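## Task

The left gripper starts out holding the large drink can. Place it standing upright on the outer shelf beyond the service window, just under the sill. The window's transparent sliding pane has a handle and shuts and latches itself once released. Everything on the inner shelf must remain standing, the window must end up shut, and the robot must neither fall nor be left leaning.

## Robot and tools

ROBOT. An omnidirectional base with a column about 1.7 m high. A carriage rides the column (lift_m) and holds two identical six-joint arms, left and right, each with a two-finger gripper. Arm bases sit about 0.57 m + lift_m above the floor; carriage parts extend about 0.15 m lower. A hand reaches 0.78 m from its shoulder but only about 0.38 m below its arm base. A hand is about 0.16 m long, 0.1 m wide (0.14 m open); fingertips taper to about 0.005 m thick. Parked arm: joints 1-6 = 0, 0.05, 0.05, 1.45, 0, 0. Cameras: carriage_camera (fixed, forward, tilted about 20 degrees down), left_wrist_camera and right_wrist_camera (looking past the fingertips). Images are 672x504.

FRAMES. All positions in metres. Base frame: origin on the floor below the base centre, x forward, y left, z up; left_hand and right_hand (the midpoint between the finger pads) are reported here, with quat_wxyz giving hand orientation (hand z along the fingers, fingers open along hand y; an upright hand with joints 1, 5, 6 at 0 is (1,0,0,0)). base_odometry is in the frame the base had at scene start, counts wheel turns only (slip counts as travel), heading in rad, left positive, -3.142 to 3.142. Hand readings are often a bit high versus reality, especially at long reach, and a loaded level hand sags.

move. One action per call, plus optional cameras (list of names or ["all"]; [] for none; default all only when there is no action) and blocking (true/omitted: returns when everything is at rest; false: returns within about 0.5 s while motion continues). An action contains base, joints, or both, and optionally speeds and min_time_s.
- base: a relative offset from the current base position, exactly one key: translate_m (forward +, -2 to 2 m), strafe_m (left +, -2 to 2 m) or rotate_rad (counter-clockwise +, -6.3 to 6.3 rad).
- joints: one flat object keyed by joint name, covering both arms and the lift; each value is an absolute target, not an offset. lift_m 0 to 1 m. For each arm (prefix left_ or right_): joint1_rad -2.617 to 3.054 (yaw about vertical, 0 forward, + left); joint2_rad 0 to 3.141 (shoulder: 0 upper arm back and level, 1.57 vertical, 3.14 forward level); joint3_rad 0 to 3.141 (elbow, 0 folded, 3.14 straight); joint4_rad -1.57 to 1.57 (wrist pitch, + lifts fingertips); joint5_rad -1.57 to 1.57 (wrist yaw, + turns fingertips to the RIGHT); joint6_rad -2.094 to 2.094 (roll along the fingers, + clockwise seen from the forearm); gripper_m 0 to 0.093 (pad gap in metres). Omitted joints keep their previous target.
- speeds: per-action caps: translate_m and strafe_m 0.02-0.5 m/s, rotate_rad 0.05-1.57 rad/s, lift_m 0.08-0.27 m/s (lift default 0.25, others default to max).
- min_time_s: 0.1 to 8 s, minimum duration of every arm/gripper motion in the action; 2 or more keeps hand paths straighter; too short makes the arm rush and possibly overshoot.
Unknown keys make a call invalid; out-of-range values get it refused, and a refusal or an unrequested stop cancels your later move/wait/finished_scene calls in that reply.

wait: seconds 0 to 10, optional cameras; returns early once moves from the previous call have settled. stop: brakes all running motions (base coasts a bit); stopped joints may keep pressing. zoom_image: camera plus region [x0, y0, x1, y1] in pixels of that camera's latest image, at most 504 x 504. finished_scene: scene (1 or 2); ends the scene irreversibly and the task must hold without the robot.

RESULTS. The "move" line is "done" or the worst status. Statuses: "moving", "done" (base: wheels turned the full amount, slip included), "off_target" (rested short, may still push), "contact_stop" / "time_out" (target dropped, holds in place), "stopped", "not_followed" (arm targets withheld by a collision check; the gripper part still runs), "limit_stop_at_motor_heat". "pictures" lists image order; images may lag the state slightly. on_its_own lists uncommanded actions ("held at" = target, not reading). motor_effort is percent of maximum, + toward larger joint values, bracket = peak of the last action; errors up to a few points plus half the reading. A lift effort that keeps dropping while lowering means a hand or load is resting on something. Joint torques include arm weight and noise. Gripper readings: gripping firmly reads up to 0.005 m under the object width; shut on nothing reads 0-0.003; to release, command well above the reading.

CAUTIONS. Base contact stops are unreliable and ignore the arms; after being stopped, back off about 0.2 m the way you came. Arms have no contact stop and keep pushing; pushing and holding stretched poses heat motors (MOTOR HOT at 75 C, arm goes limp at 100 C for 30-60 s). Park arms to cool. Arms commanded too close to each other are withheld; never let them strike or squeeze each other, including gripping the other arm's fingers. With joint2 below 0.8, swinging joint1 outward 0.5 rad or more can hit the column. Tipping risk grows with a high carriage, extended or loaded arms, pushing or pulling, and abrupt stops; never drive away while holding something fixed like a shut window handle, and watch for a hand z rising without command. Do not drop the can, release it while moving, slam the pane, or knock anything off the shelves or out of the work area; a loose object may occasionally be nudged by an outside push. Hitting fixed objects hard or letting things fall far fails the scene.

Each tool is called after "Emit:" by a JSON object that holds its "method" and its "body", one argument or row to a line.

## Session

Emit:
{"method": "move", "body": {
  "cameras": ["all"]
}}

Scene clock: 0.00 s.
Joint torques (N m): no reading
base_odometry: x=+0.000 y=+0.000 heading=+0.000
base_status: not commanded
joint_positions: lift_m=+0.430 left_joint1_rad=+0.017 left_joint2_rad=+0.604 left_joint3_rad=+0.190 left_joint4_rad=-0.391 left_joint5_rad=+0.010 left_joint6_rad=+0.027 left_gripper_m=+0.06443 right_joint1_rad=+0.000 right_joint2_rad=+0.053 right_joint3_rad=+0.031 right_joint4_rad=+1.417 right_joint5_rad=+0.021 right_joint6_rad=+0.024 right_gripper_m=+0.09396
joint_status: not commanded
motor_effort: lift_m=+26 drive_wheels=-1
left_hand: x=+0.4428 y=+0.3140 z=+1.0435 quat_wxyz=(+0.374, +0.007, +0.928, +0.004) (m; base frame)
right_hand: x=+0.2659 y=-0.3156 z=+1.4286 quat_wxyz=(+0.996, +0.012, +0.088, +0.011) (m; base frame)
pictures: carriage_camera, left_wrist_camera, right_wrist_camera

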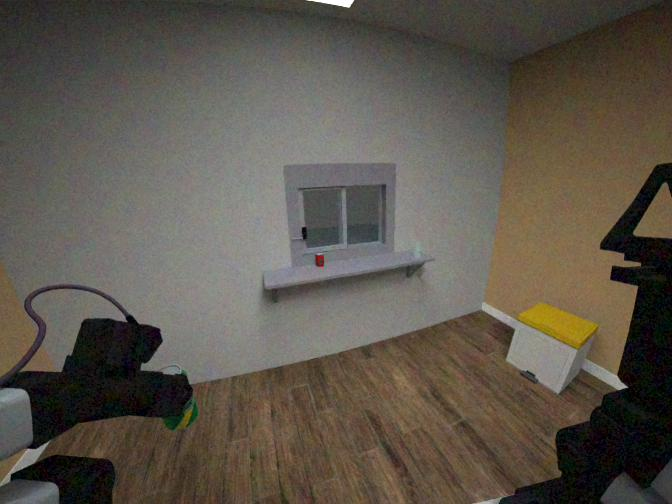

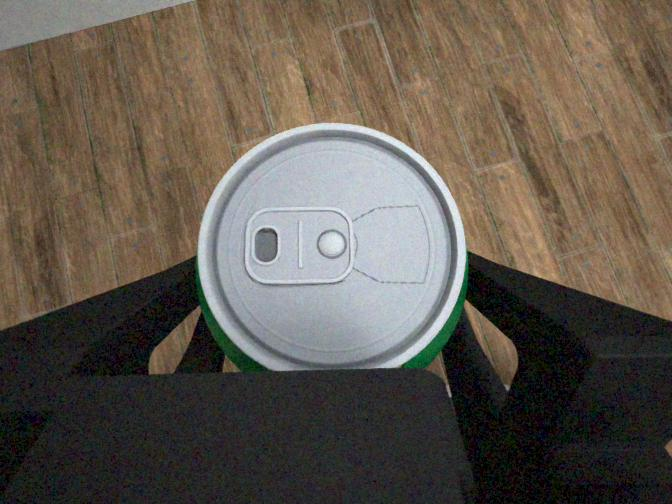

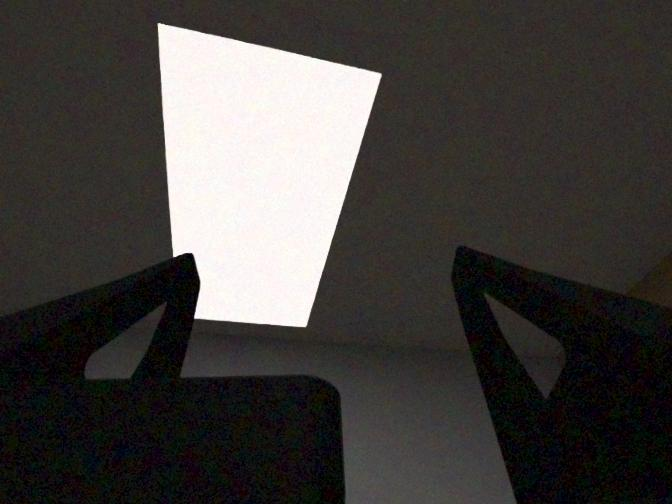

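Emit:
{"method": "move", "body": {
  "base": {"rotate_rad": 0.33},
  "joints": {"lift_m": 0.468},
  "speeds": {"rotate_rad": 0.4}
}}

Emit:
{"method": "move", "body": {
  "base": {"strafe_m": -0.39},
  "speeds": {"strafe_m": 0.3}
}}

Emit:
{"method": "move", "body": {
  "base": {"translate_m": 0.6},
  "speeds": {"translate_m": 0.3},
  "cameras": ["all"]
}}

Emit:
{"method": "zoom_image", "body": {
  "camera": "carriage_camera",
  "region": [200, 170, 560, 440]
}}

Scene clock: 15.83 s.
Joint torques (N m): left_arm=[-0.2 -0.08 8.05 2.9 -0.07 0.08] | right_arm=[-0.17 3.3 5.16 -0.24 -0.05 0]
move: done
base_odometry: x=+0.000 y=+0.000 heading=+0.330
base_status: done
joint_positions: lift_m=+0.468 left_joint1_rad=+0.017 left_joint2_rad=+0.605 left_joint3_rad=+0.184 left_joint4_rad=-0.395 left_joint5_rad=+0.010 left_joint6_rad=+0.027 left_gripper_m=+0.06443 right_joint1_rad=+0.000 right_joint2_rad=+0.053 right_joint3_rad=+0.031 right_joint4_rad=+1.417 right_joint5_rad=+0.021 right_joint6_rad=+0.024 right_gripper_m=+0.09396
joint_status: all done
motor_effort: lift_m=+25(30) drive_wheels=+1(7)
left_hand: x=+0.4407 y=+0.3139 z=+1.0783 quat_wxyz=(+0.369, +0.007, +0.930, +0.004) (m; base frame)
right_hand: x=+0.2659 y=-0.3156 z=+1.4669 quat_wxyz=(+0.996, +0.012, +0.088, +0.011) (m; base frame)
pictures: none

Scene clock: 18.63 s.
Joint torques (N m): left_arm=[-0.17 -0.13 8.08 2.89 -0.09 0.11] | right_arm=[-0.17 3.34 5.16 -0.24 -0.06 0.01]
move: done
base_odometry: x=+0.127 y=-0.369 heading=+0.330
base_status: done
joint_positions: lift_m=+0.468 left_joint1_rad=+0.017 left_joint2_rad=+0.605 left_joint3_rad=+0.184 left_joint4_rad=-0.395 left_joint5_rad=+0.010 left_joint6_rad=+0.027 left_gripper_m=+0.06443 right_joint1_rad=+0.000 right_joint2_rad=+0.053 right_joint3_rad=+0.031 right_joint4_rad=+1.417 right_joint5_rad=+0.021 right_joint6_rad=+0.024 right_gripper_m=+0.09396
joint_status: not commanded
motor_effort: lift_m=+25(28) drive_wheels=-4(12)
left_hand: x=+0.4407 y=+0.3139 z=+1.0783 quat_wxyz=(+0.369, +0.007, +0.930, +0.004) (m; base frame)
right_hand: x=+0.2659 y=-0.3156 z=+1.4669 quat_wxyz=(+0.996, +0.012, +0.088, +0.011) (m; base frame)
pictures: none

Scene clock: 22.20 s.
Joint torques (N m): left_arm=[-0.16 -0.14 8.02 2.91 -0.08 0.06] | right_arm=[-0.16 3.4 5.19 -0.23 -0.06 0.01]
move: done
base_odometry: x=+0.694 y=-0.175 heading=+0.330
base_status: done
joint_positions: lift_m=+0.468 left_joint1_rad=+0.017 left_joint2_rad=+0.605 left_joint3_rad=+0.184 left_joint4_rad=-0.396 left_joint5_rad=+0.010 left_joint6_rad=+0.027 left_gripper_m=+0.06443 right_joint1_rad=+0.000 right_joint2_rad=+0.053 right_joint3_rad=+0.031 right_joint4_rad=+1.416 right_joint5_rad=+0.021 right_joint6_rad=+0.024 right_gripper_m=+0.09396
joint_status: not commanded
motor_effort: lift_m=+24(28) drive_wheels=-3(9)
left_hand: x=+0.4405 y=+0.3139 z=+1.0781 quat_wxyz=(+0.368, +0.007, +0.930, +0.004) (m; base frame)
right_hand: x=+0.2663 y=-0.3156 z=+1.4668 quat_wxyz=(+0.996, +0.012, +0.089, +0.011) (m; base frame)
pictures: carriage_camera, left_wrist_camera, right_wrist_camera

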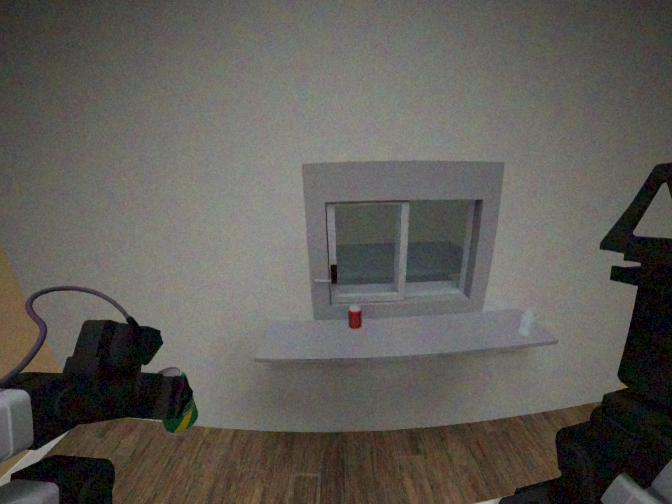

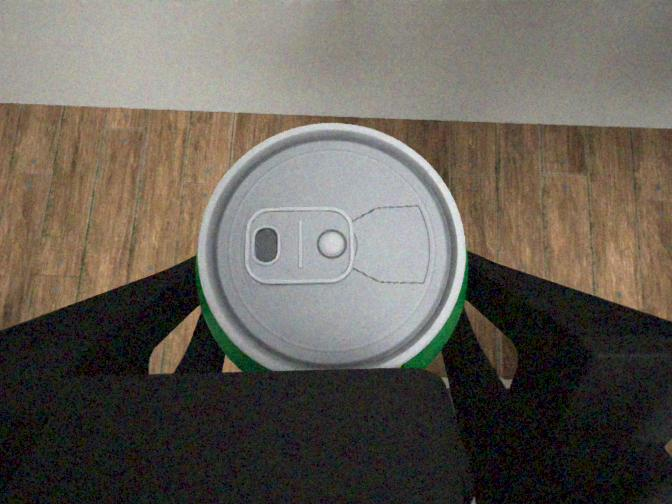

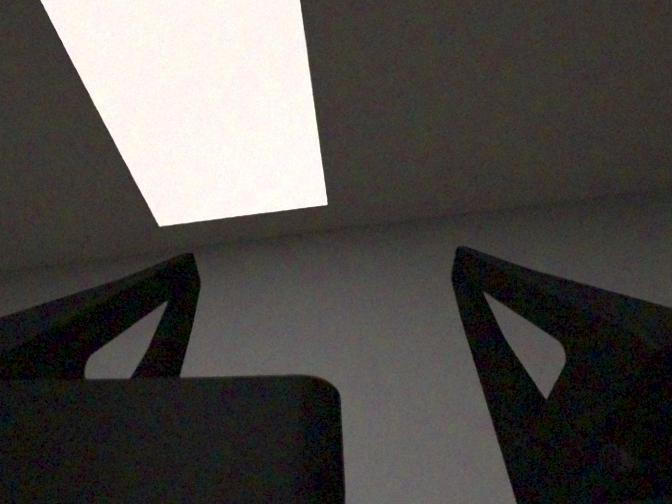

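Scaled by 1.400 from the camera's 672x504 image, which has a finer 960x720 frame.

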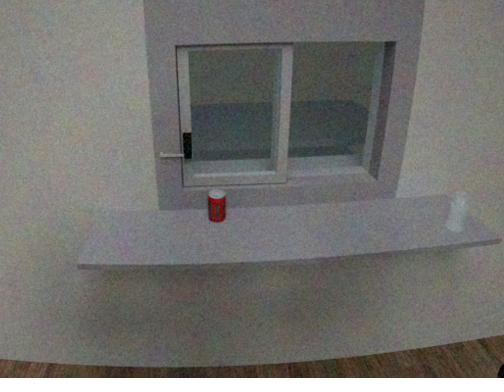

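Emit:
{"method": "move", "body": {
  "base": {"translate_m": 0.3},
  "joints": {"right_joint1_rad": 1.215, "right_joint2_rad": 2.549, "right_joint3_rad": 1.13, "right_joint4_rad": 1.412, "right_joint5_rad": 1.26, "right_joint6_rad": 0.0, "right_gripper_m": 0.052, "left_joint2_rad": 0.562, "left_joint3_rad": 0.44, "left_joint4_rad": -0.63},
  "min_time_s": 3,
  "speeds": {"translate_m": 0.15},
  "cameras": ["all"]
}}

Emit:
{"method": "zoom_image", "body": {
  "camera": "carriage_camera",
  "region": [200, 200, 560, 470]
}}

Scene clock: 51.80 s.
Joint torques (N m): left_arm=[-0.14 -0.73 10.55 2.71 -0.05 0.04] | right_arm=[0.34 -7.77 5.07 1.71 0.11 -0.08]
move: off_target
base_odometry: x=+0.978 y=-0.078 heading=+0.330
base_status: done
joint_positions: lift_m=+0.468 left_joint1_rad=+0.017 left_joint2_rad=+0.576 left_joint3_rad=+0.391 left_joint4_rad=-0.690 left_joint5_rad=+0.010 left_joint6_rad=+0.027 left_gripper_m=+0.06443 right_joint1_rad=+1.209 right_joint2_rad=+2.534 right_joint3_rad=+1.110 right_joint4_rad=+1.404 right_joint5_rad=+1.250 right_joint6_rad=+0.009 right_gripper_m=+0.05207
joint_status: left_joint4_rad off_target (ended at -0.690, target -0.630); the others done
motor_effort: lift_m=+26(28) drive_wheels=-3(8)
left_hand: x=+0.4292 y=+0.3137 z=+1.1216 quat_wxyz=(+0.341, +0.007, +0.940, +0.003) (m; base frame)
right_hand: x=+0.5372 y=+0.0607 z=+1.0688 quat_wxyz=(+0.705, +0.011, +0.709, -0.018) (m; base frame)
pictures: carriage_camera, left_wrist_camera, right_wrist_camera

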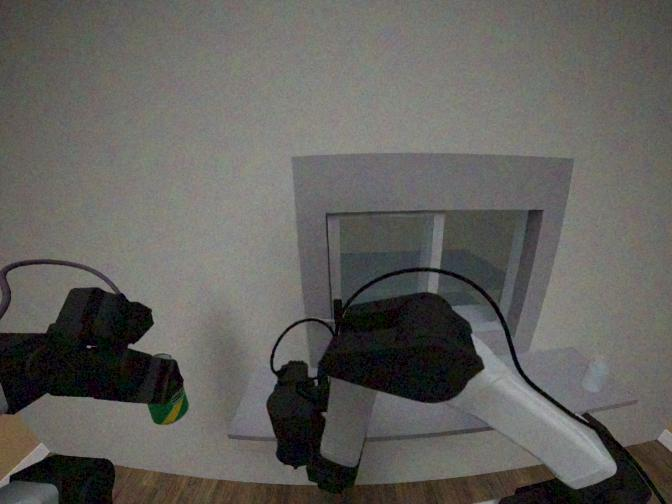

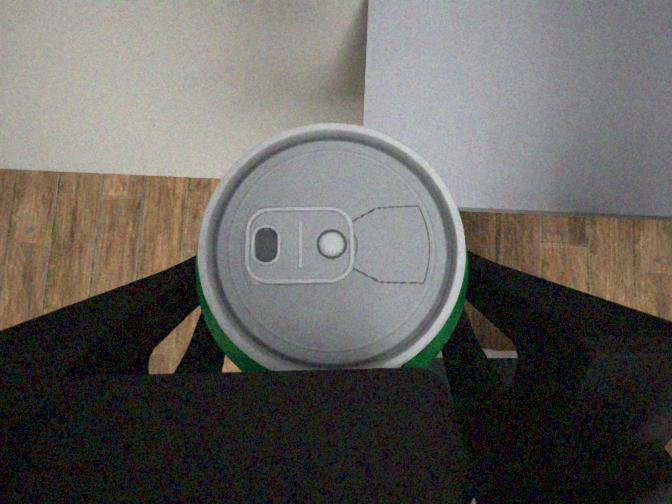

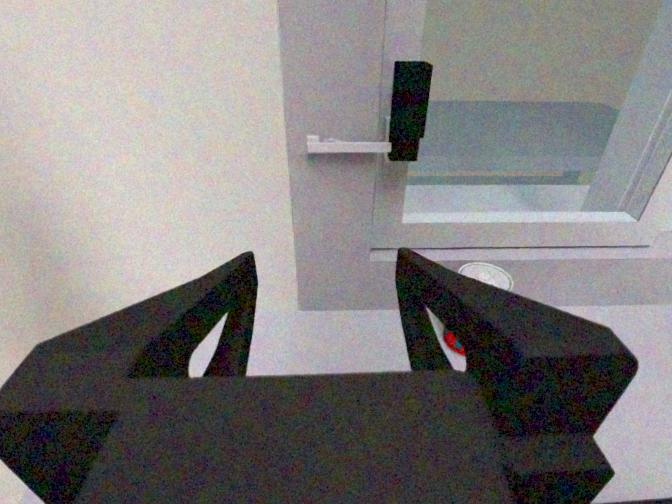

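Scaled by 1.400 from the camera's 672x504 image, which has a finer 960x720 frame.

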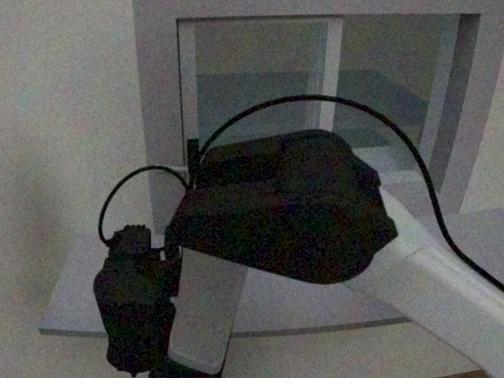

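Emit:
{"method": "move", "body": {
  "base": {"rotate_rad": -0.035}
}}

Emit:
{"method": "move", "body": {
  "base": {"strafe_m": -0.032},
  "speeds": {"strafe_m": 0.1}
}}

Emit:
{"method": "move", "body": {
  "base": {"translate_m": 0.11},
  "joints": {"right_joint5_rad": 1.215},
  "speeds": {"translate_m": 0.1},
  "cameras": ["right_wrist_camera", "carriage_camera"]
}}

Scene clock: 65.10 s.
Joint torques (N m): left_arm=[-0.14 -0.77 10.47 2.74 -0.09 0.05] | right_arm=[0.29 -7.83 5.08 1.69 0.06 -0.08]
move: done
base_odometry: x=+0.978 y=-0.078 heading=+0.295
base_status: done
joint_positions: lift_m=+0.468 left_joint1_rad=+0.017 left_joint2_rad=+0.576 left_joint3_rad=+0.391 left_joint4_rad=-0.694 left_joint5_rad=+0.010 left_joint6_rad=+0.027 left_gripper_m=+0.06443 right_joint1_rad=+1.209 right_joint2_rad=+2.534 right_joint3_rad=+1.110 right_joint4_rad=+1.404 right_joint5_rad=+1.254 right_joint6_rad=+0.009 right_gripper_m=+0.05207
joint_status: not commanded
motor_effort: lift_m=+25(27) drive_wheels=-4(5)
left_hand: x=+0.4285 y=+0.3137 z=+1.1210 quat_wxyz=(+0.339, +0.007, +0.941, +0.003) (m; base frame)
right_hand: x=+0.5371 y=+0.0601 z=+1.0688 quat_wxyz=(+0.705, +0.012, +0.709, -0.019) (m; base frame)
pictures: none

Scene clock: 66.13 s.
Joint torques (N m): left_arm=[-0.2 -0.81 10.48 2.72 -0.1 0.09] | right_arm=[0.34 -7.88 4.94 1.69 0.05 -0.09]
move: done
base_odometry: x=+0.988 y=-0.108 heading=+0.295
base_status: done
joint_positions: lift_m=+0.468 left_joint1_rad=+0.017 left_joint2_rad=+0.576 left_joint3_rad=+0.392 left_joint4_rad=-0.694 left_joint5_rad=+0.010 left_joint6_rad=+0.027 left_gripper_m=+0.06443 right_joint1_rad=+1.209 right_joint2_rad=+2.534 right_joint3_rad=+1.112 right_joint4_rad=+1.404 right_joint5_rad=+1.254 right_joint6_rad=+0.009 right_gripper_m=+0.05207
joint_status: not commanded
motor_effort: lift_m=+23(27) drive_wheels=-3(7)
left_hand: x=+0.4285 y=+0.3137 z=+1.1211 quat_wxyz=(+0.339, +0.007, +0.941, +0.003) (m; base frame)
right_hand: x=+0.5373 y=+0.0604 z=+1.0693 quat_wxyz=(+0.705, +0.013, +0.709, -0.019) (m; base frame)
pictures: none

Scene clock: 67.93 s.
Joint torques (N m): left_arm=[-0.17 -0.84 10.45 2.75 -0.09 0.08] | right_arm=[0.16 -7.8 4.93 1.72 -0.08 -0.08]
move: done
base_odometry: x=+1.093 y=-0.076 heading=+0.295
base_status: done
joint_positions: lift_m=+0.468 left_joint1_rad=+0.017 left_joint2_rad=+0.576 left_joint3_rad=+0.392 left_joint4_rad=-0.696 left_joint5_rad=+0.010 left_joint6_rad=+0.027 left_gripper_m=+0.06443 right_joint1_rad=+1.211 right_joint2_rad=+2.534 right_joint3_rad=+1.112 right_joint4_rad=+1.404 right_joint5_rad=+1.222 right_joint6_rad=+0.009 right_gripper_m=+0.05207
joint_status: all done
motor_effort: lift_m=+25(28) drive_wheels=-3(8)
left_hand: x=+0.4282 y=+0.3137 z=+1.1209 quat_wxyz=(+0.338, +0.007, +0.941, +0.003) (m; base frame)
right_hand: x=+0.5369 y=+0.0666 z=+1.0692 quat_wxyz=(+0.705, +0.001, +0.709, -0.007) (m; base frame)
pictures: carriage_camera, right_wrist_camera

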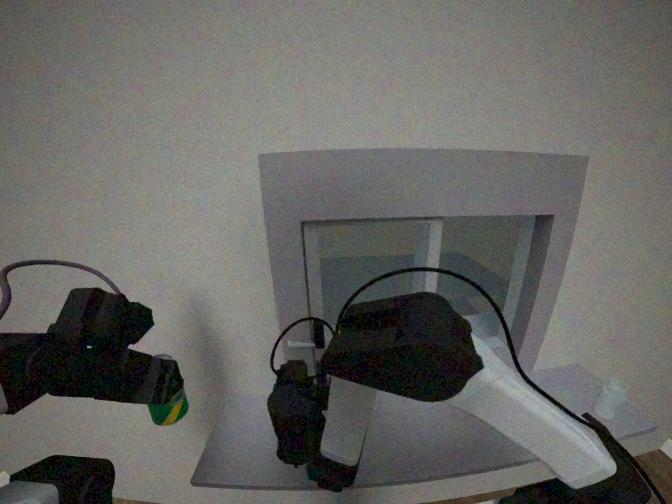

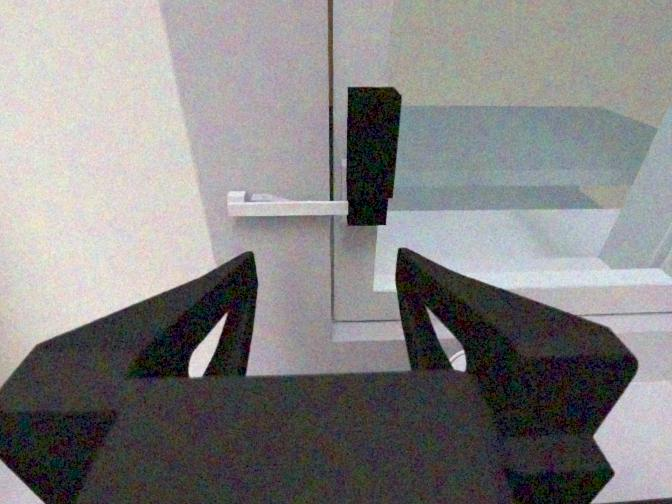

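Emit:
{"method": "move", "body": {
  "base": {"rotate_rad": 0.04}
}}

Emit:
{"method": "move", "body": {
  "base": {"strafe_m": -0.033},
  "joints": {"right_joint5_rad": 1.28},
  "speeds": {"strafe_m": 0.1}
}}

Emit:
{"method": "move", "body": {
  "base": {"translate_m": 0.04},
  "joints": {"right_joint5_rad": 1.27},
  "speeds": {"translate_m": 0.1},
  "cameras": ["right_wrist_camera", "carriage_camera"]
}}

Scene clock: 81.60 s.
Joint torques (N m): left_arm=[-0.18 -0.91 10.48 2.73 -0.08 0.1] | right_arm=[0.16 -7.86 4.97 1.72 -0.06 -0.08]
move: done
base_odometry: x=+1.093 y=-0.076 heading=+0.335
base_status: done
joint_positions: lift_m=+0.468 left_joint1_rad=+0.017 left_joint2_rad=+0.576 left_joint3_rad=+0.392 left_joint4_rad=-0.696 left_joint5_rad=+0.010 left_joint6_rad=+0.027 left_gripper_m=+0.06443 right_joint1_rad=+1.211 right_joint2_rad=+2.534 right_joint3_rad=+1.112 right_joint4_rad=+1.404 right_joint5_rad=+1.220 right_joint6_rad=+0.009 right_gripper_m=+0.05207
joint_status: not commanded
motor_effort: lift_m=+25(28) drive_wheels=-4(7)
left_hand: x=+0.4281 y=+0.3137 z=+1.1207 quat_wxyz=(+0.338, +0.007, +0.941, +0.003) (m; base frame)
right_hand: x=+0.5369 y=+0.0669 z=+1.0692 quat_wxyz=(+0.705, +0.000, +0.709, -0.006) (m; base frame)
pictures: none

Scene clock: 82.63 s.
Joint torques (N m): left_arm=[-0.24 -0.85 10.54 2.75 -0.06 0.06] | right_arm=[0.16 -7.82 4.68 1.69 0.06 -0.08]
move: done
base_odometry: x=+1.104 y=-0.107 heading=+0.335
base_status: done
joint_positions: lift_m=+0.468 left_joint1_rad=+0.017 left_joint2_rad=+0.576 left_joint3_rad=+0.392 left_joint4_rad=-0.696 left_joint5_rad=+0.010 left_joint6_rad=+0.027 left_gripper_m=+0.06443 right_joint1_rad=+1.211 right_joint2_rad=+2.534 right_joint3_rad=+1.112 right_joint4_rad=+1.404 right_joint5_rad=+1.273 right_joint6_rad=+0.009 right_gripper_m=+0.05207
joint_status: all done
motor_effort: lift_m=+25(27) drive_wheels=-1(7)
left_hand: x=+0.4281 y=+0.3136 z=+1.1207 quat_wxyz=(+0.338, +0.007, +0.941, +0.003) (m; base frame)
right_hand: x=+0.5366 y=+0.0577 z=+1.0693 quat_wxyz=(+0.705, +0.019, +0.709, -0.025) (m; base frame)
pictures: none

Scene clock: 83.73 s.
Joint torques (N m): left_arm=[-0.13 -0.92 10.51 2.76 -0.08 0.07] | right_arm=[0.18 -7.66 4.92 1.68 -0.04 -0.08]
move: done
base_odometry: x=+1.142 y=-0.094 heading=+0.334
base_status: done
joint_positions: lift_m=+0.468 left_joint1_rad=+0.017 left_joint2_rad=+0.576 left_joint3_rad=+0.392 left_joint4_rad=-0.697 left_joint5_rad=+0.010 left_joint6_rad=+0.027 left_gripper_m=+0.06443 right_joint1_rad=+1.211 right_joint2_rad=+2.534 right_joint3_rad=+1.112 right_joint4_rad=+1.404 right_joint5_rad=+1.273 right_joint6_rad=+0.009 right_gripper_m=+0.05207
joint_status: all done
motor_effort: lift_m=+25(29) drive_wheels=-3(9)
left_hand: x=+0.4280 y=+0.3136 z=+1.1207 quat_wxyz=(+0.338, +0.007, +0.941, +0.003) (m; base frame)
right_hand: x=+0.5366 y=+0.0577 z=+1.0693 quat_wxyz=(+0.705, +0.019, +0.709, -0.025) (m; base frame)
pictures: carriage_camera, right_wrist_camera

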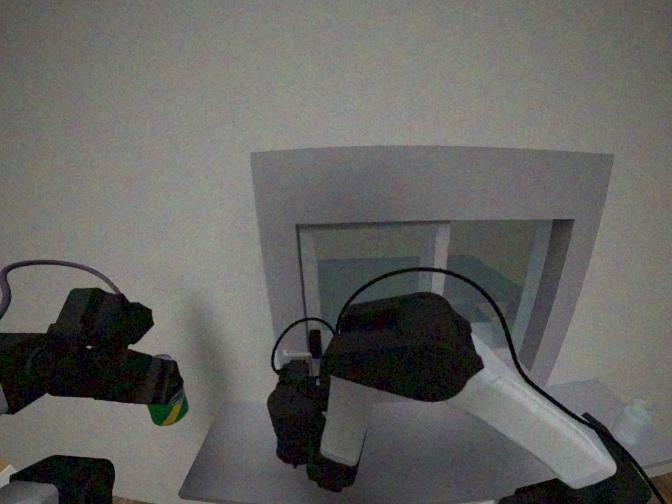

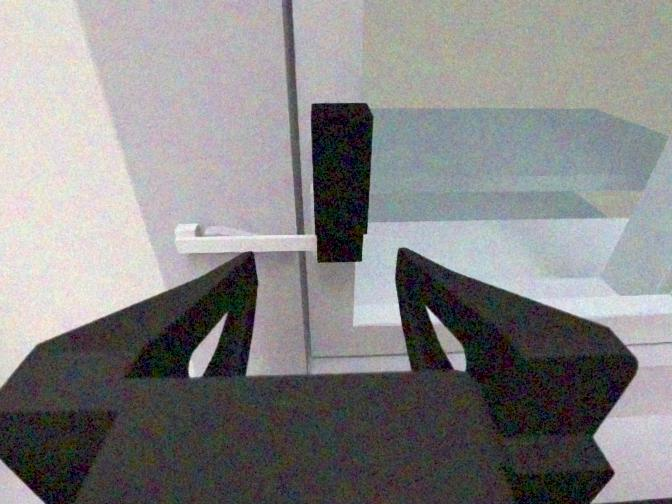

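Emit:
{"method": "move", "body": {
  "base": {"translate_m": 0.035},
  "joints": {"right_joint1_rad": 1.188, "right_joint5_rad": 1.265},
  "speeds": {"translate_m": 0.06},
  "cameras": ["right_wrist_camera"]
}}

Scene clock: 95.97 s.
Joint torques (N m): left_arm=[-0.12 -0.79 10.55 2.76 -0.1 0.08] | right_arm=[-0.54 -7.73 4.88 1.68 -0.08 -0.08]
move: done
base_odometry: x=+1.175 y=-0.083 heading=+0.334
base_status: done
joint_positions: lift_m=+0.468 left_joint1_rad=+0.017 left_joint2_rad=+0.576 left_joint3_rad=+0.392 left_joint4_rad=-0.698 left_joint5_rad=+0.010 left_joint6_rad=+0.027 left_gripper_m=+0.06443 right_joint1_rad=+1.192 right_joint2_rad=+2.534 right_joint3_rad=+1.112 right_joint4_rad=+1.404 right_joint5_rad=+1.272 right_joint6_rad=+0.009 right_gripper_m=+0.05207
joint_status: all done
motor_effort: lift_m=+26(27) drive_wheels=-3(7)
left_hand: x=+0.4278 y=+0.3136 z=+1.1205 quat_wxyz=(+0.337, +0.007, +0.941, +0.003) (m; base frame)
right_hand: x=+0.5434 y=+0.0519 z=+1.0693 quat_wxyz=(+0.705, +0.025, +0.708, -0.031) (m; base frame)
pictures: right_wrist_camera

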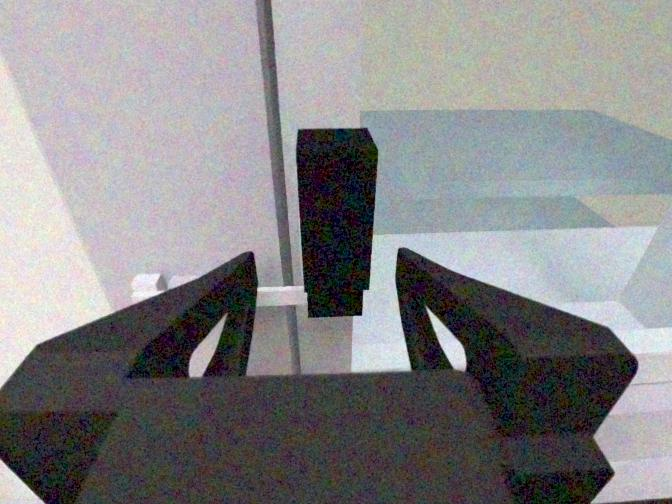

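Emit:
{"method": "move", "body": {
  "base": {"translate_m": 0.028},
  "joints": {"right_gripper_m": 0.046, "right_joint5_rad": 1.285},
  "speeds": {"translate_m": 0.05},
  "cameras": ["right_wrist_camera"]
}}

Scene clock: 100.43 s.
Joint torques (N m): left_arm=[-0.08 -0.76 10.45 2.77 -0.11 0.06] | right_arm=[-0.7 -7.8 4.92 1.61 0.05 -0.07]
move: done
base_odometry: x=+1.202 y=-0.074 heading=+0.334
base_status: done
joint_positions: lift_m=+0.468 left_joint1_rad=+0.017 left_joint2_rad=+0.576 left_joint3_rad=+0.392 left_joint4_rad=-0.698 left_joint5_rad=+0.010 left_joint6_rad=+0.027 left_gripper_m=+0.06443 right_joint1_rad=+1.194 right_joint2_rad=+2.534 right_joint3_rad=+1.112 right_joint4_rad=+1.406 right_joint5_rad=+1.279 right_joint6_rad=+0.008 right_gripper_m=+0.04606
joint_status: all done
motor_effort: lift_m=+23(28) drive_wheels=-3(7)
left_hand: x=+0.4277 y=+0.3136 z=+1.1204 quat_wxyz=(+0.337, +0.007, +0.941, +0.003) (m; base frame)
right_hand: x=+0.5426 y=+0.0512 z=+1.0695 quat_wxyz=(+0.705, +0.027, +0.708, -0.033) (m; base frame)
pictures: right_wrist_camera

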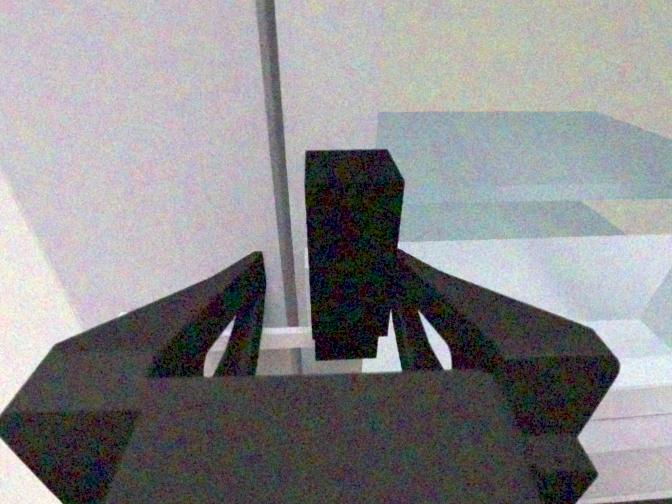

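Emit:
{"method": "move", "body": {
  "base": {"translate_m": -0.02},
  "joints": {"right_gripper_m": 0.05, "right_joint1_rad": 1.165, "right_joint5_rad": 1.285},
  "speeds": {"translate_m": 0.1}
}}

Emit:
{"method": "move", "body": {
  "base": {"translate_m": 0.022},
  "speeds": {"translate_m": 0.05},
  "cameras": ["right_wrist_camera"]
}}

Scene clock: 106.90 s.
Joint torques (N m): left_arm=[-0.14 -0.84 10.52 2.79 -0.09 0.03] | right_arm=[-0.51 -7.76 4.9 1.66 0.05 -0.07]
move: done
base_odometry: x=+1.183 y=-0.081 heading=+0.334
base_status: done
joint_positions: lift_m=+0.468 left_joint1_rad=+0.017 left_joint2_rad=+0.576 left_joint3_rad=+0.392 left_joint4_rad=-0.701 left_joint5_rad=+0.010 left_joint6_rad=+0.027 left_gripper_m=+0.06443 right_joint1_rad=+1.169 right_joint2_rad=+2.534 right_joint3_rad=+1.112 right_joint4_rad=+1.406 right_joint5_rad=+1.280 right_joint6_rad=+0.008 right_gripper_m=+0.04993
joint_status: all done
motor_effort: lift_m=+25(28) drive_wheels=-2(8)
left_hand: x=+0.4273 y=+0.3136 z=+1.1201 quat_wxyz=(+0.336, +0.007, +0.942, +0.003) (m; base frame)
right_hand: x=+0.5517 y=+0.0429 z=+1.0695 quat_wxyz=(+0.704, +0.037, +0.708, -0.042) (m; base frame)
pictures: none

Scene clock: 107.83 s.
Joint torques (N m): left_arm=[-0.18 -0.79 10.54 2.77 -0.11 0.08] | right_arm=[-2.85 -7.82 4.89 1.64 -0.01 -0.07]
move: done
base_odometry: x=+1.203 y=-0.074 heading=+0.333
base_status: done
joint_positions: lift_m=+0.468 left_joint1_rad=+0.017 left_joint2_rad=+0.576 left_joint3_rad=+0.392 left_joint4_rad=-0.699 left_joint5_rad=+0.010 left_joint6_rad=+0.027 left_gripper_m=+0.06443 right_joint1_rad=+1.197 right_joint2_rad=+2.534 right_joint3_rad=+1.112 right_joint4_rad=+1.407 right_joint5_rad=+1.285 right_joint6_rad=+0.008 right_gripper_m=+0.04993
joint_status: not commanded
motor_effort: lift_m=+25(28) drive_wheels=+1(7)
left_hand: x=+0.4276 y=+0.3136 z=+1.1203 quat_wxyz=(+0.337, +0.007, +0.942, +0.003) (m; base frame)
right_hand: x=+0.5416 y=+0.0511 z=+1.0697 quat_wxyz=(+0.705, +0.029, +0.708, -0.033) (m; base frame)
pictures: right_wrist_camera

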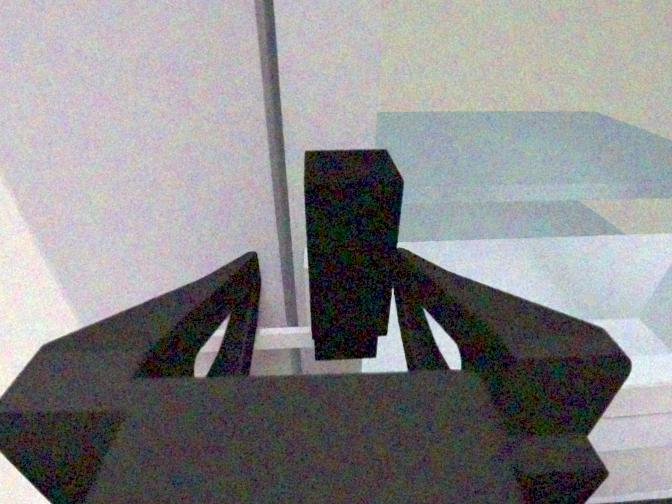

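Emit:
{"method": "move", "body": {
  "base": {"translate_m": -0.035},
  "joints": {"right_gripper_m": 0.054, "right_joint1_rad": 1.175, "right_joint5_rad": 1.26},
  "speeds": {"translate_m": 0.1}
}}

Emit:
{"method": "move", "body": {
  "base": {"strafe_m": -0.012},
  "speeds": {"strafe_m": 0.05},
  "cameras": ["right_wrist_camera"]
}}

Scene clock: 114.67 s.
Joint torques (N m): left_arm=[-0.14 -0.81 10.55 2.81 -0.09 0.06] | right_arm=[-0.32 -7.79 4.93 1.67 -0.08 -0.07]
move: done
base_odometry: x=+1.170 y=-0.085 heading=+0.334
base_status: done
joint_positions: lift_m=+0.468 left_joint1_rad=+0.017 left_joint2_rad=+0.576 left_joint3_rad=+0.392 left_joint4_rad=-0.701 left_joint5_rad=+0.010 left_joint6_rad=+0.027 left_gripper_m=+0.06443 right_joint1_rad=+1.178 right_joint2_rad=+2.534 right_joint3_rad=+1.112 right_joint4_rad=+1.407 right_joint5_rad=+1.267 right_joint6_rad=+0.008 right_gripper_m=+0.05392
joint_status: all done
motor_effort: lift_m=+26(28) drive_wheels=+0(9)
left_hand: x=+0.4271 y=+0.3136 z=+1.1199 quat_wxyz=(+0.336, +0.007, +0.942, +0.003) (m; base frame)
right_hand: x=+0.5486 y=+0.0481 z=+1.0696 quat_wxyz=(+0.705, +0.029, +0.708, -0.034) (m; base frame)
pictures: none

Scene clock: 115.43 s.
Joint torques (N m): left_arm=[-0.12 -0.8 10.44 2.82 -0.09 0.07] | right_arm=[-0.43 -7.82 4.86 1.66 -0.07 -0.08]
move: done
base_odometry: x=+1.174 y=-0.096 heading=+0.334
base_status: done
joint_positions: lift_m=+0.468 left_joint1_rad=+0.017 left_joint2_rad=+0.576 left_joint3_rad=+0.392 left_joint4_rad=-0.701 left_joint5_rad=+0.010 left_joint6_rad=+0.027 left_gripper_m=+0.06444 right_joint1_rad=+1.178 right_joint2_rad=+2.534 right_joint3_rad=+1.112 right_joint4_rad=+1.407 right_joint5_rad=+1.266 right_joint6_rad=+0.008 right_gripper_m=+0.05392
joint_status: not commanded
motor_effort: lift_m=+29(29) drive_wheels=+0(7)
left_hand: x=+0.4273 y=+0.3136 z=+1.1202 quat_wxyz=(+0.336, +0.007, +0.942, +0.003) (m; base frame)
right_hand: x=+0.5486 y=+0.0483 z=+1.0696 quat_wxyz=(+0.705, +0.029, +0.708, -0.033) (m; base frame)
pictures: right_wrist_camera

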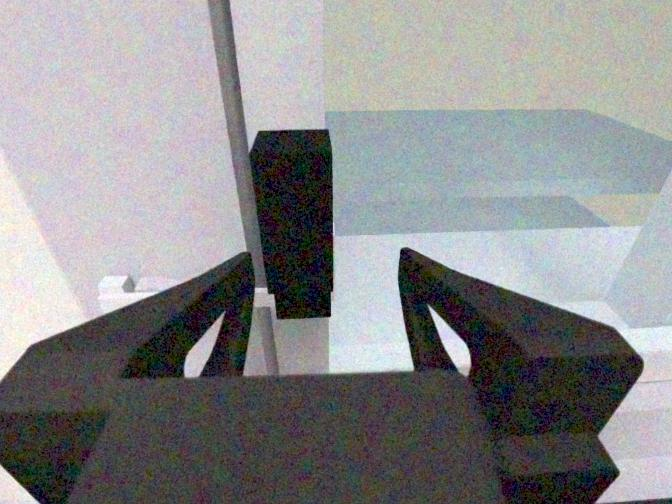

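Emit:
{"method": "move", "body": {
  "base": {"translate_m": 0.036},
  "joints": {"right_joint5_rad": 1.21},
  "speeds": {"translate_m": 0.05},
  "cameras": ["right_wrist_camera"]
}}

Scene clock: 123.50 s.
Joint torques (N m): left_arm=[-0.1 -0.87 10.47 2.76 -0.05 0.05] | right_arm=[-2.04 -7.82 4.94 1.69 -0.03 -0.07]
move: done
base_odometry: x=+1.208 y=-0.084 heading=+0.334
base_status: done
joint_positions: lift_m=+0.468 left_joint1_rad=+0.017 left_joint2_rad=+0.576 left_joint3_rad=+0.392 left_joint4_rad=-0.700 left_joint5_rad=+0.010 left_joint6_rad=+0.027 left_gripper_m=+0.06444 right_joint1_rad=+1.197 right_joint2_rad=+2.534 right_joint3_rad=+1.112 right_joint4_rad=+1.408 right_joint5_rad=+1.212 right_joint6_rad=+0.008 right_gripper_m=+0.05392
joint_status: all done
motor_effort: lift_m=+24(28) drive_wheels=+1(6)
left_hand: x=+0.4274 y=+0.3136 z=+1.1203 quat_wxyz=(+0.336, +0.007, +0.942, +0.003) (m; base frame)
right_hand: x=+0.5422 y=+0.0637 z=+1.0695 quat_wxyz=(+0.705, +0.003, +0.709, -0.008) (m; base frame)
pictures: right_wrist_camera

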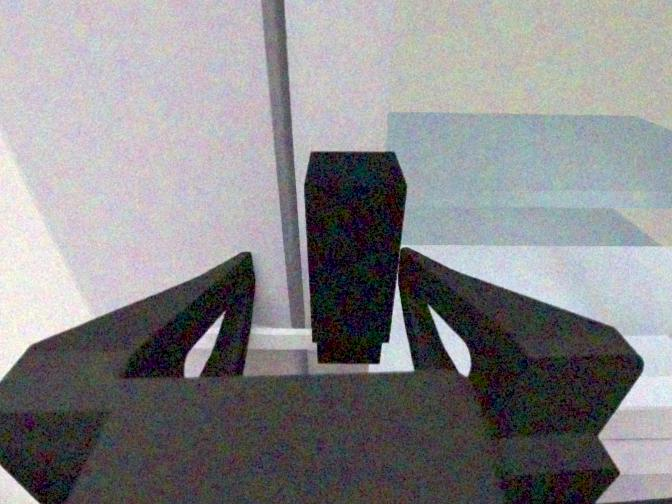

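Emit:
{"method": "move", "body": {
  "base": {"translate_m": -0.01},
  "joints": {"right_joint1_rad": 1.19, "right_joint5_rad": 1.262},
  "speeds": {"translate_m": 0.05},
  "cameras": ["right_wrist_camera"]
}}

Scene clock: 132.20 s.
Joint torques (N m): left_arm=[-0.09 -0.92 10.56 2.79 -0.09 0.06] | right_arm=[-0.61 -7.86 4.92 1.67 0.11 -0.07]
move: done
base_odometry: x=+1.199 y=-0.088 heading=+0.334
base_status: done
joint_positions: lift_m=+0.468 left_joint1_rad=+0.017 left_joint2_rad=+0.576 left_joint3_rad=+0.392 left_joint4_rad=-0.700 left_joint5_rad=+0.010 left_joint6_rad=+0.027 left_gripper_m=+0.06444 right_joint1_rad=+1.195 right_joint2_rad=+2.534 right_joint3_rad=+1.112 right_joint4_rad=+1.408 right_joint5_rad=+1.253 right_joint6_rad=+0.008 right_gripper_m=+0.05392
joint_status: all done
motor_effort: lift_m=+25(27) drive_wheels=+1(8)
left_hand: x=+0.4275 y=+0.3136 z=+1.1203 quat_wxyz=(+0.337, +0.007, +0.942, +0.003) (m; base frame)
right_hand: x=+0.5427 y=+0.0560 z=+1.0696 quat_wxyz=(+0.705, +0.018, +0.708, -0.023) (m; base frame)
pictures: right_wrist_camera

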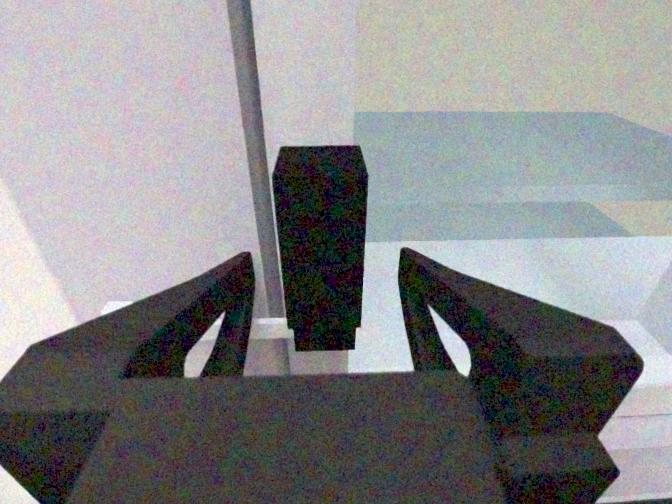

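Emit:
{"method": "move", "body": {
  "base": {"translate_m": 0.012},
  "joints": {"right_gripper_m": 0.047},
  "speeds": {"translate_m": 0.05},
  "cameras": ["right_wrist_camera"]
}}

Emit:
{"method": "move", "body": {
  "joints": {"right_gripper_m": 0.029},
  "min_time_s": 1,
  "cameras": ["right_wrist_camera"]
}}

Scene clock: 136.60 s.
Joint torques (N m): left_arm=[-0.24 -0.84 10.55 2.79 -0.09 0.08] | right_arm=[-1.44 -7.83 4.92 1.68 0.05 -0.07]
move: done
base_odometry: x=+1.210 y=-0.084 heading=+0.334
base_status: done
joint_positions: lift_m=+0.468 left_joint1_rad=+0.017 left_joint2_rad=+0.576 left_joint3_rad=+0.392 left_joint4_rad=-0.699 left_joint5_rad=+0.010 left_joint6_rad=+0.027 left_gripper_m=+0.06444 right_joint1_rad=+1.206 right_joint2_rad=+2.534 right_joint3_rad=+1.112 right_joint4_rad=+1.409 right_joint5_rad=+1.256 right_joint6_rad=+0.008 right_gripper_m=+0.04707
joint_status: all done
motor_effort: lift_m=+26(27) drive_wheels=+1(7)
left_hand: x=+0.4277 y=+0.3137 z=+1.1205 quat_wxyz=(+0.337, +0.007, +0.941, +0.003) (m; base frame)
right_hand: x=+0.5387 y=+0.0590 z=+1.0698 quat_wxyz=(+0.705, +0.016, +0.708, -0.020) (m; base frame)
pictures: right_wrist_camera

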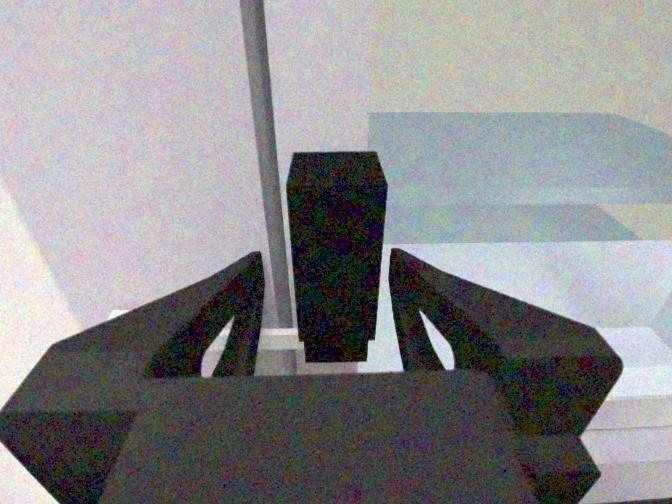

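Scene clock: 137.87 s.
Joint torques (N m): left_arm=[-0.05 -0.76 10.48 2.8 -0.11 0.05] | right_arm=[-0.81 -7.82 4.93 1.65 0.08 -0.07]
move: done
base_odometry: x=+1.210 y=-0.084 heading=+0.334
base_status: not commanded
joint_positions: lift_m=+0.468 left_joint1_rad=+0.017 left_joint2_rad=+0.576 left_joint3_rad=+0.392 left_joint4_rad=-0.699 left_joint5_rad=+0.010 left_joint6_rad=+0.027 left_gripper_m=+0.06444 right_joint1_rad=+1.197 right_joint2_rad=+2.534 right_joint3_rad=+1.112 right_joint4_rad=+1.409 right_joint5_rad=+1.254 right_joint6_rad=+0.008 right_gripper_m=+0.02907
joint_status: all done
motor_effort: lift_m=+27(28) drive_wheels=+1(1)
left_hand: x=+0.4277 y=+0.3137 z=+1.1205 quat_wxyz=(+0.337, +0.007, +0.941, +0.003) (m; base frame)
right_hand: x=+0.5418 y=+0.0566 z=+1.0698 quat_wxyz=(+0.705, +0.018, +0.708, -0.022) (m; base frame)
pictures: right_wrist_camera

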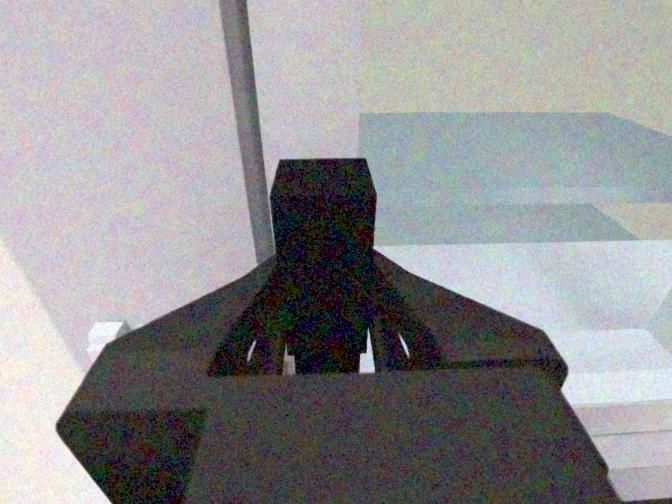

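Emit:
{"method": "move", "body": {
  "joints": {"right_gripper_m": 0.02}
}}

Emit:
{"method": "move", "body": {
  "joints": {"lift_m": 0.448},
  "speeds": {"lift_m": 0.08},
  "cameras": ["right_wrist_camera"]
}}

Emit:
{"method": "zoom_image", "body": {
  "camera": "right_wrist_camera",
  "region": [50, 200, 300, 370]
}}

Scene clock: 141.80 s.
Joint torques (N m): left_arm=[-0.12 -0.8 10.52 2.77 -0.06 0.07] | right_arm=[-0.8 -7.82 4.9 1.65 0.08 -0.07]
move: off_target
base_odometry: x=+1.210 y=-0.084 heading=+0.334
base_status: not commanded
joint_positions: lift_m=+0.468 left_joint1_rad=+0.017 left_joint2_rad=+0.576 left_joint3_rad=+0.392 left_joint4_rad=-0.699 left_joint5_rad=+0.010 left_joint6_rad=+0.027 left_gripper_m=+0.06444 right_joint1_rad=+1.197 right_joint2_rad=+2.534 right_joint3_rad=+1.112 right_joint4_rad=+1.409 right_joint5_rad=+1.254 right_joint6_rad=+0.008 right_gripper_m=+0.02520
joint_status: right_gripper_m off_target (ended at +0.02523, target +0.02000)
motor_effort: lift_m=+24(27) drive_wheels=+1(1)
left_hand: x=+0.4277 y=+0.3137 z=+1.1205 quat_wxyz=(+0.337, +0.007, +0.941, +0.003) (m; base frame)
right_hand: x=+0.5418 y=+0.0567 z=+1.0698 quat_wxyz=(+0.705, +0.018, +0.708, -0.022) (m; base frame)
pictures: none

Scene clock: 142.43 s.
Joint torques (N m): left_arm=[-0.13 -0.87 9.88 2.82 -0.08 0.06] | right_arm=[-0.68 -7.54 4.26 0.37 -0.29 0.04]
move: done
base_odometry: x=+1.210 y=-0.084 heading=+0.334
base_status: not commanded
joint_positions: lift_m=+0.448 left_joint1_rad=+0.017 left_joint2_rad=+0.576 left_joint3_rad=+0.398 left_joint4_rad=-0.701 left_joint5_rad=+0.010 left_joint6_rad=+0.027 left_gripper_m=+0.06444 right_joint1_rad=+1.197 right_joint2_rad=+2.530 right_joint3_rad=+1.120 right_joint4_rad=+1.519 right_joint5_rad=+1.277 right_joint6_rad=-0.005 right_gripper_m=+0.02524
joint_status: all done
motor_effort: lift_m=+23(27) drive_wheels=+1(1)
left_hand: x=+0.4283 y=+0.3137 z=+1.1028 quat_wxyz=(+0.339, +0.007, +0.941, +0.003) (m; base frame)
right_hand: x=+0.5421 y=+0.0541 z=+1.0671 quat_wxyz=(+0.718, +0.063, +0.693, +0.007) (m; base frame)
pictures: right_wrist_camera

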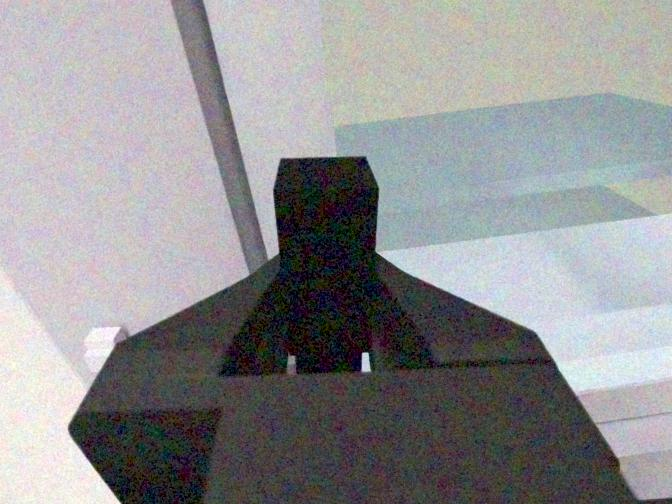

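Scaled by 2.016 from the camera's 672x504 image, which has a finer 960x720 frame.

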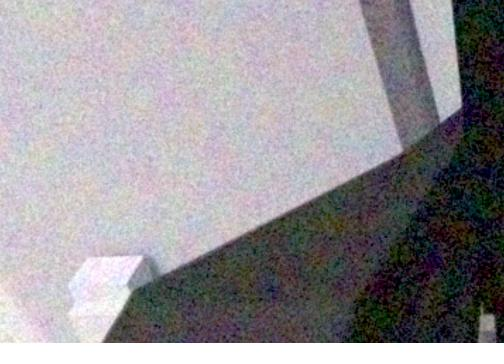

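Emit:
{"method": "move", "body": {
  "base": {"strafe_m": -0.04},
  "speeds": {"strafe_m": 0.05},
  "cameras": ["right_wrist_camera"]
}}

Scene clock: 148.07 s.
Joint torques (N m): left_arm=[-0.1 -0.84 9.84 2.81 -0.1 0.06] | right_arm=[-1.2 -7.71 2.28 0.8 0.01 -0.09]
move: done
base_odometry: x=+1.223 y=-0.121 heading=+0.334
base_status: done
joint_positions: lift_m=+0.448 left_joint1_rad=+0.017 left_joint2_rad=+0.576 left_joint3_rad=+0.398 left_joint4_rad=-0.701 left_joint5_rad=+0.010 left_joint6_rad=+0.027 left_gripper_m=+0.06444 right_joint1_rad=+1.201 right_joint2_rad=+2.530 right_joint3_rad=+1.145 right_joint4_rad=+1.482 right_joint5_rad=+1.251 right_joint6_rad=+0.008 right_gripper_m=+0.02526
joint_status: not commanded
motor_effort: lift_m=+25(27) drive_wheels=-2(7)
left_hand: x=+0.4283 y=+0.3137 z=+1.1028 quat_wxyz=(+0.339, +0.007, +0.941, +0.003) (m; base frame)
right_hand: x=+0.5430 y=+0.0655 z=+1.0685 quat_wxyz=(+0.718, +0.052, +0.694, +0.018) (m; base frame)
pictures: right_wrist_camera

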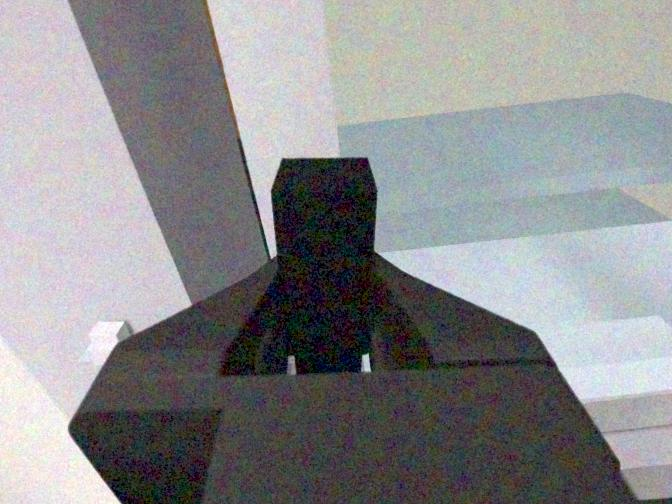

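Sliding. Open fully.

Emit:
{"method": "move", "body": {
  "base": {"strafe_m": -0.26},
  "speeds": {"strafe_m": 0.12},
  "cameras": ["all"]
}}

Emit:
{"method": "zoom_image", "body": {
  "camera": "carriage_camera",
  "region": [120, 200, 360, 440]
}}

Scene clock: 156.37 s.
Joint torques (N m): left_arm=[-0.08 -0.9 9.91 2.79 -0.08 0.05] | right_arm=[-4.56 -7.6 2.33 0.14 -0.39 -0.08]
move: done
base_odometry: x=+1.309 y=-0.367 heading=+0.334
base_status: done
joint_positions: lift_m=+0.448 left_joint1_rad=+0.017 left_joint2_rad=+0.576 left_joint3_rad=+0.398 left_joint4_rad=-0.701 left_joint5_rad=+0.010 left_joint6_rad=+0.027 left_gripper_m=+0.06444 right_joint1_rad=+1.242 right_joint2_rad=+2.530 right_joint3_rad=+1.145 right_joint4_rad=+1.542 right_joint5_rad=+1.285 right_joint6_rad=+0.008 right_gripper_m=+0.02528
joint_status: not commanded
motor_effort: lift_m=+24(28) drive_wheels=-2(10)
left_hand: x=+0.4283 y=+0.3137 z=+1.1028 quat_wxyz=(+0.339, +0.007, +0.941, +0.003) (m; base frame)
right_hand: x=+0.5269 y=+0.0715 z=+1.0753 quat_wxyz=(+0.721, +0.070, +0.688, +0.040) (m; base frame)
pictures: carriage_camera, left_wrist_camera, right_wrist_camera

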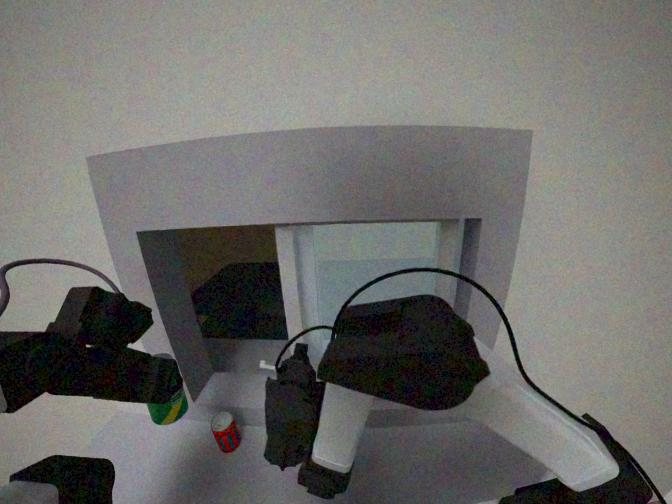

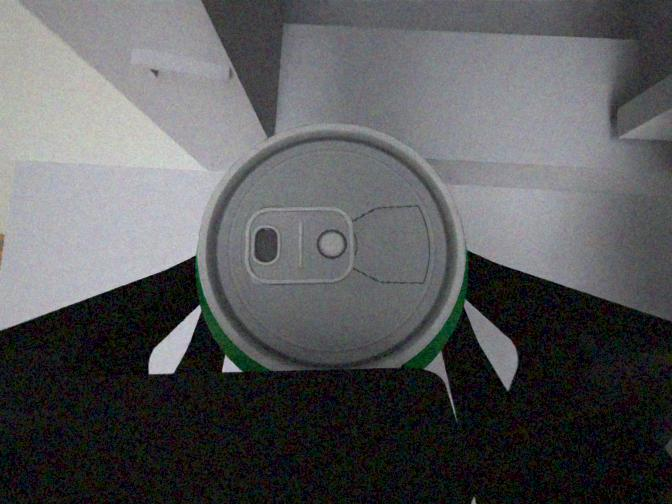

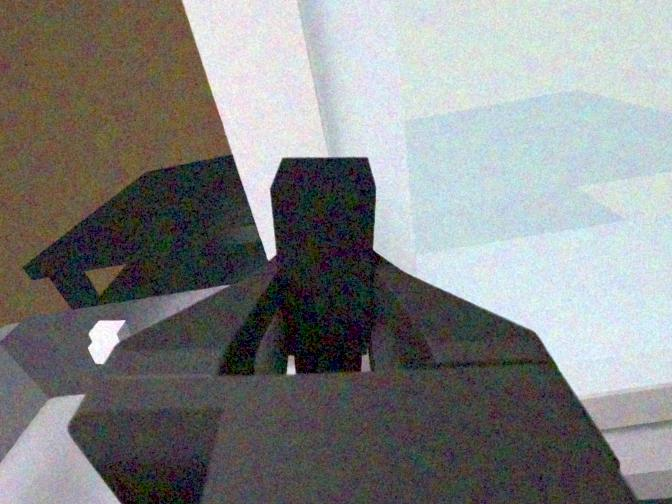

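Scaled by 2.100 from the camera's 672x504 image, which has a finer 960x720 frame.

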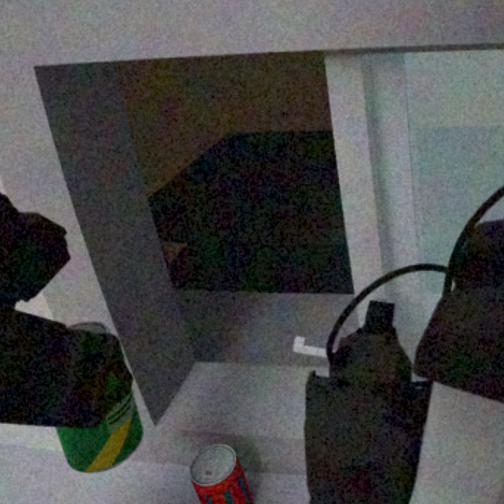

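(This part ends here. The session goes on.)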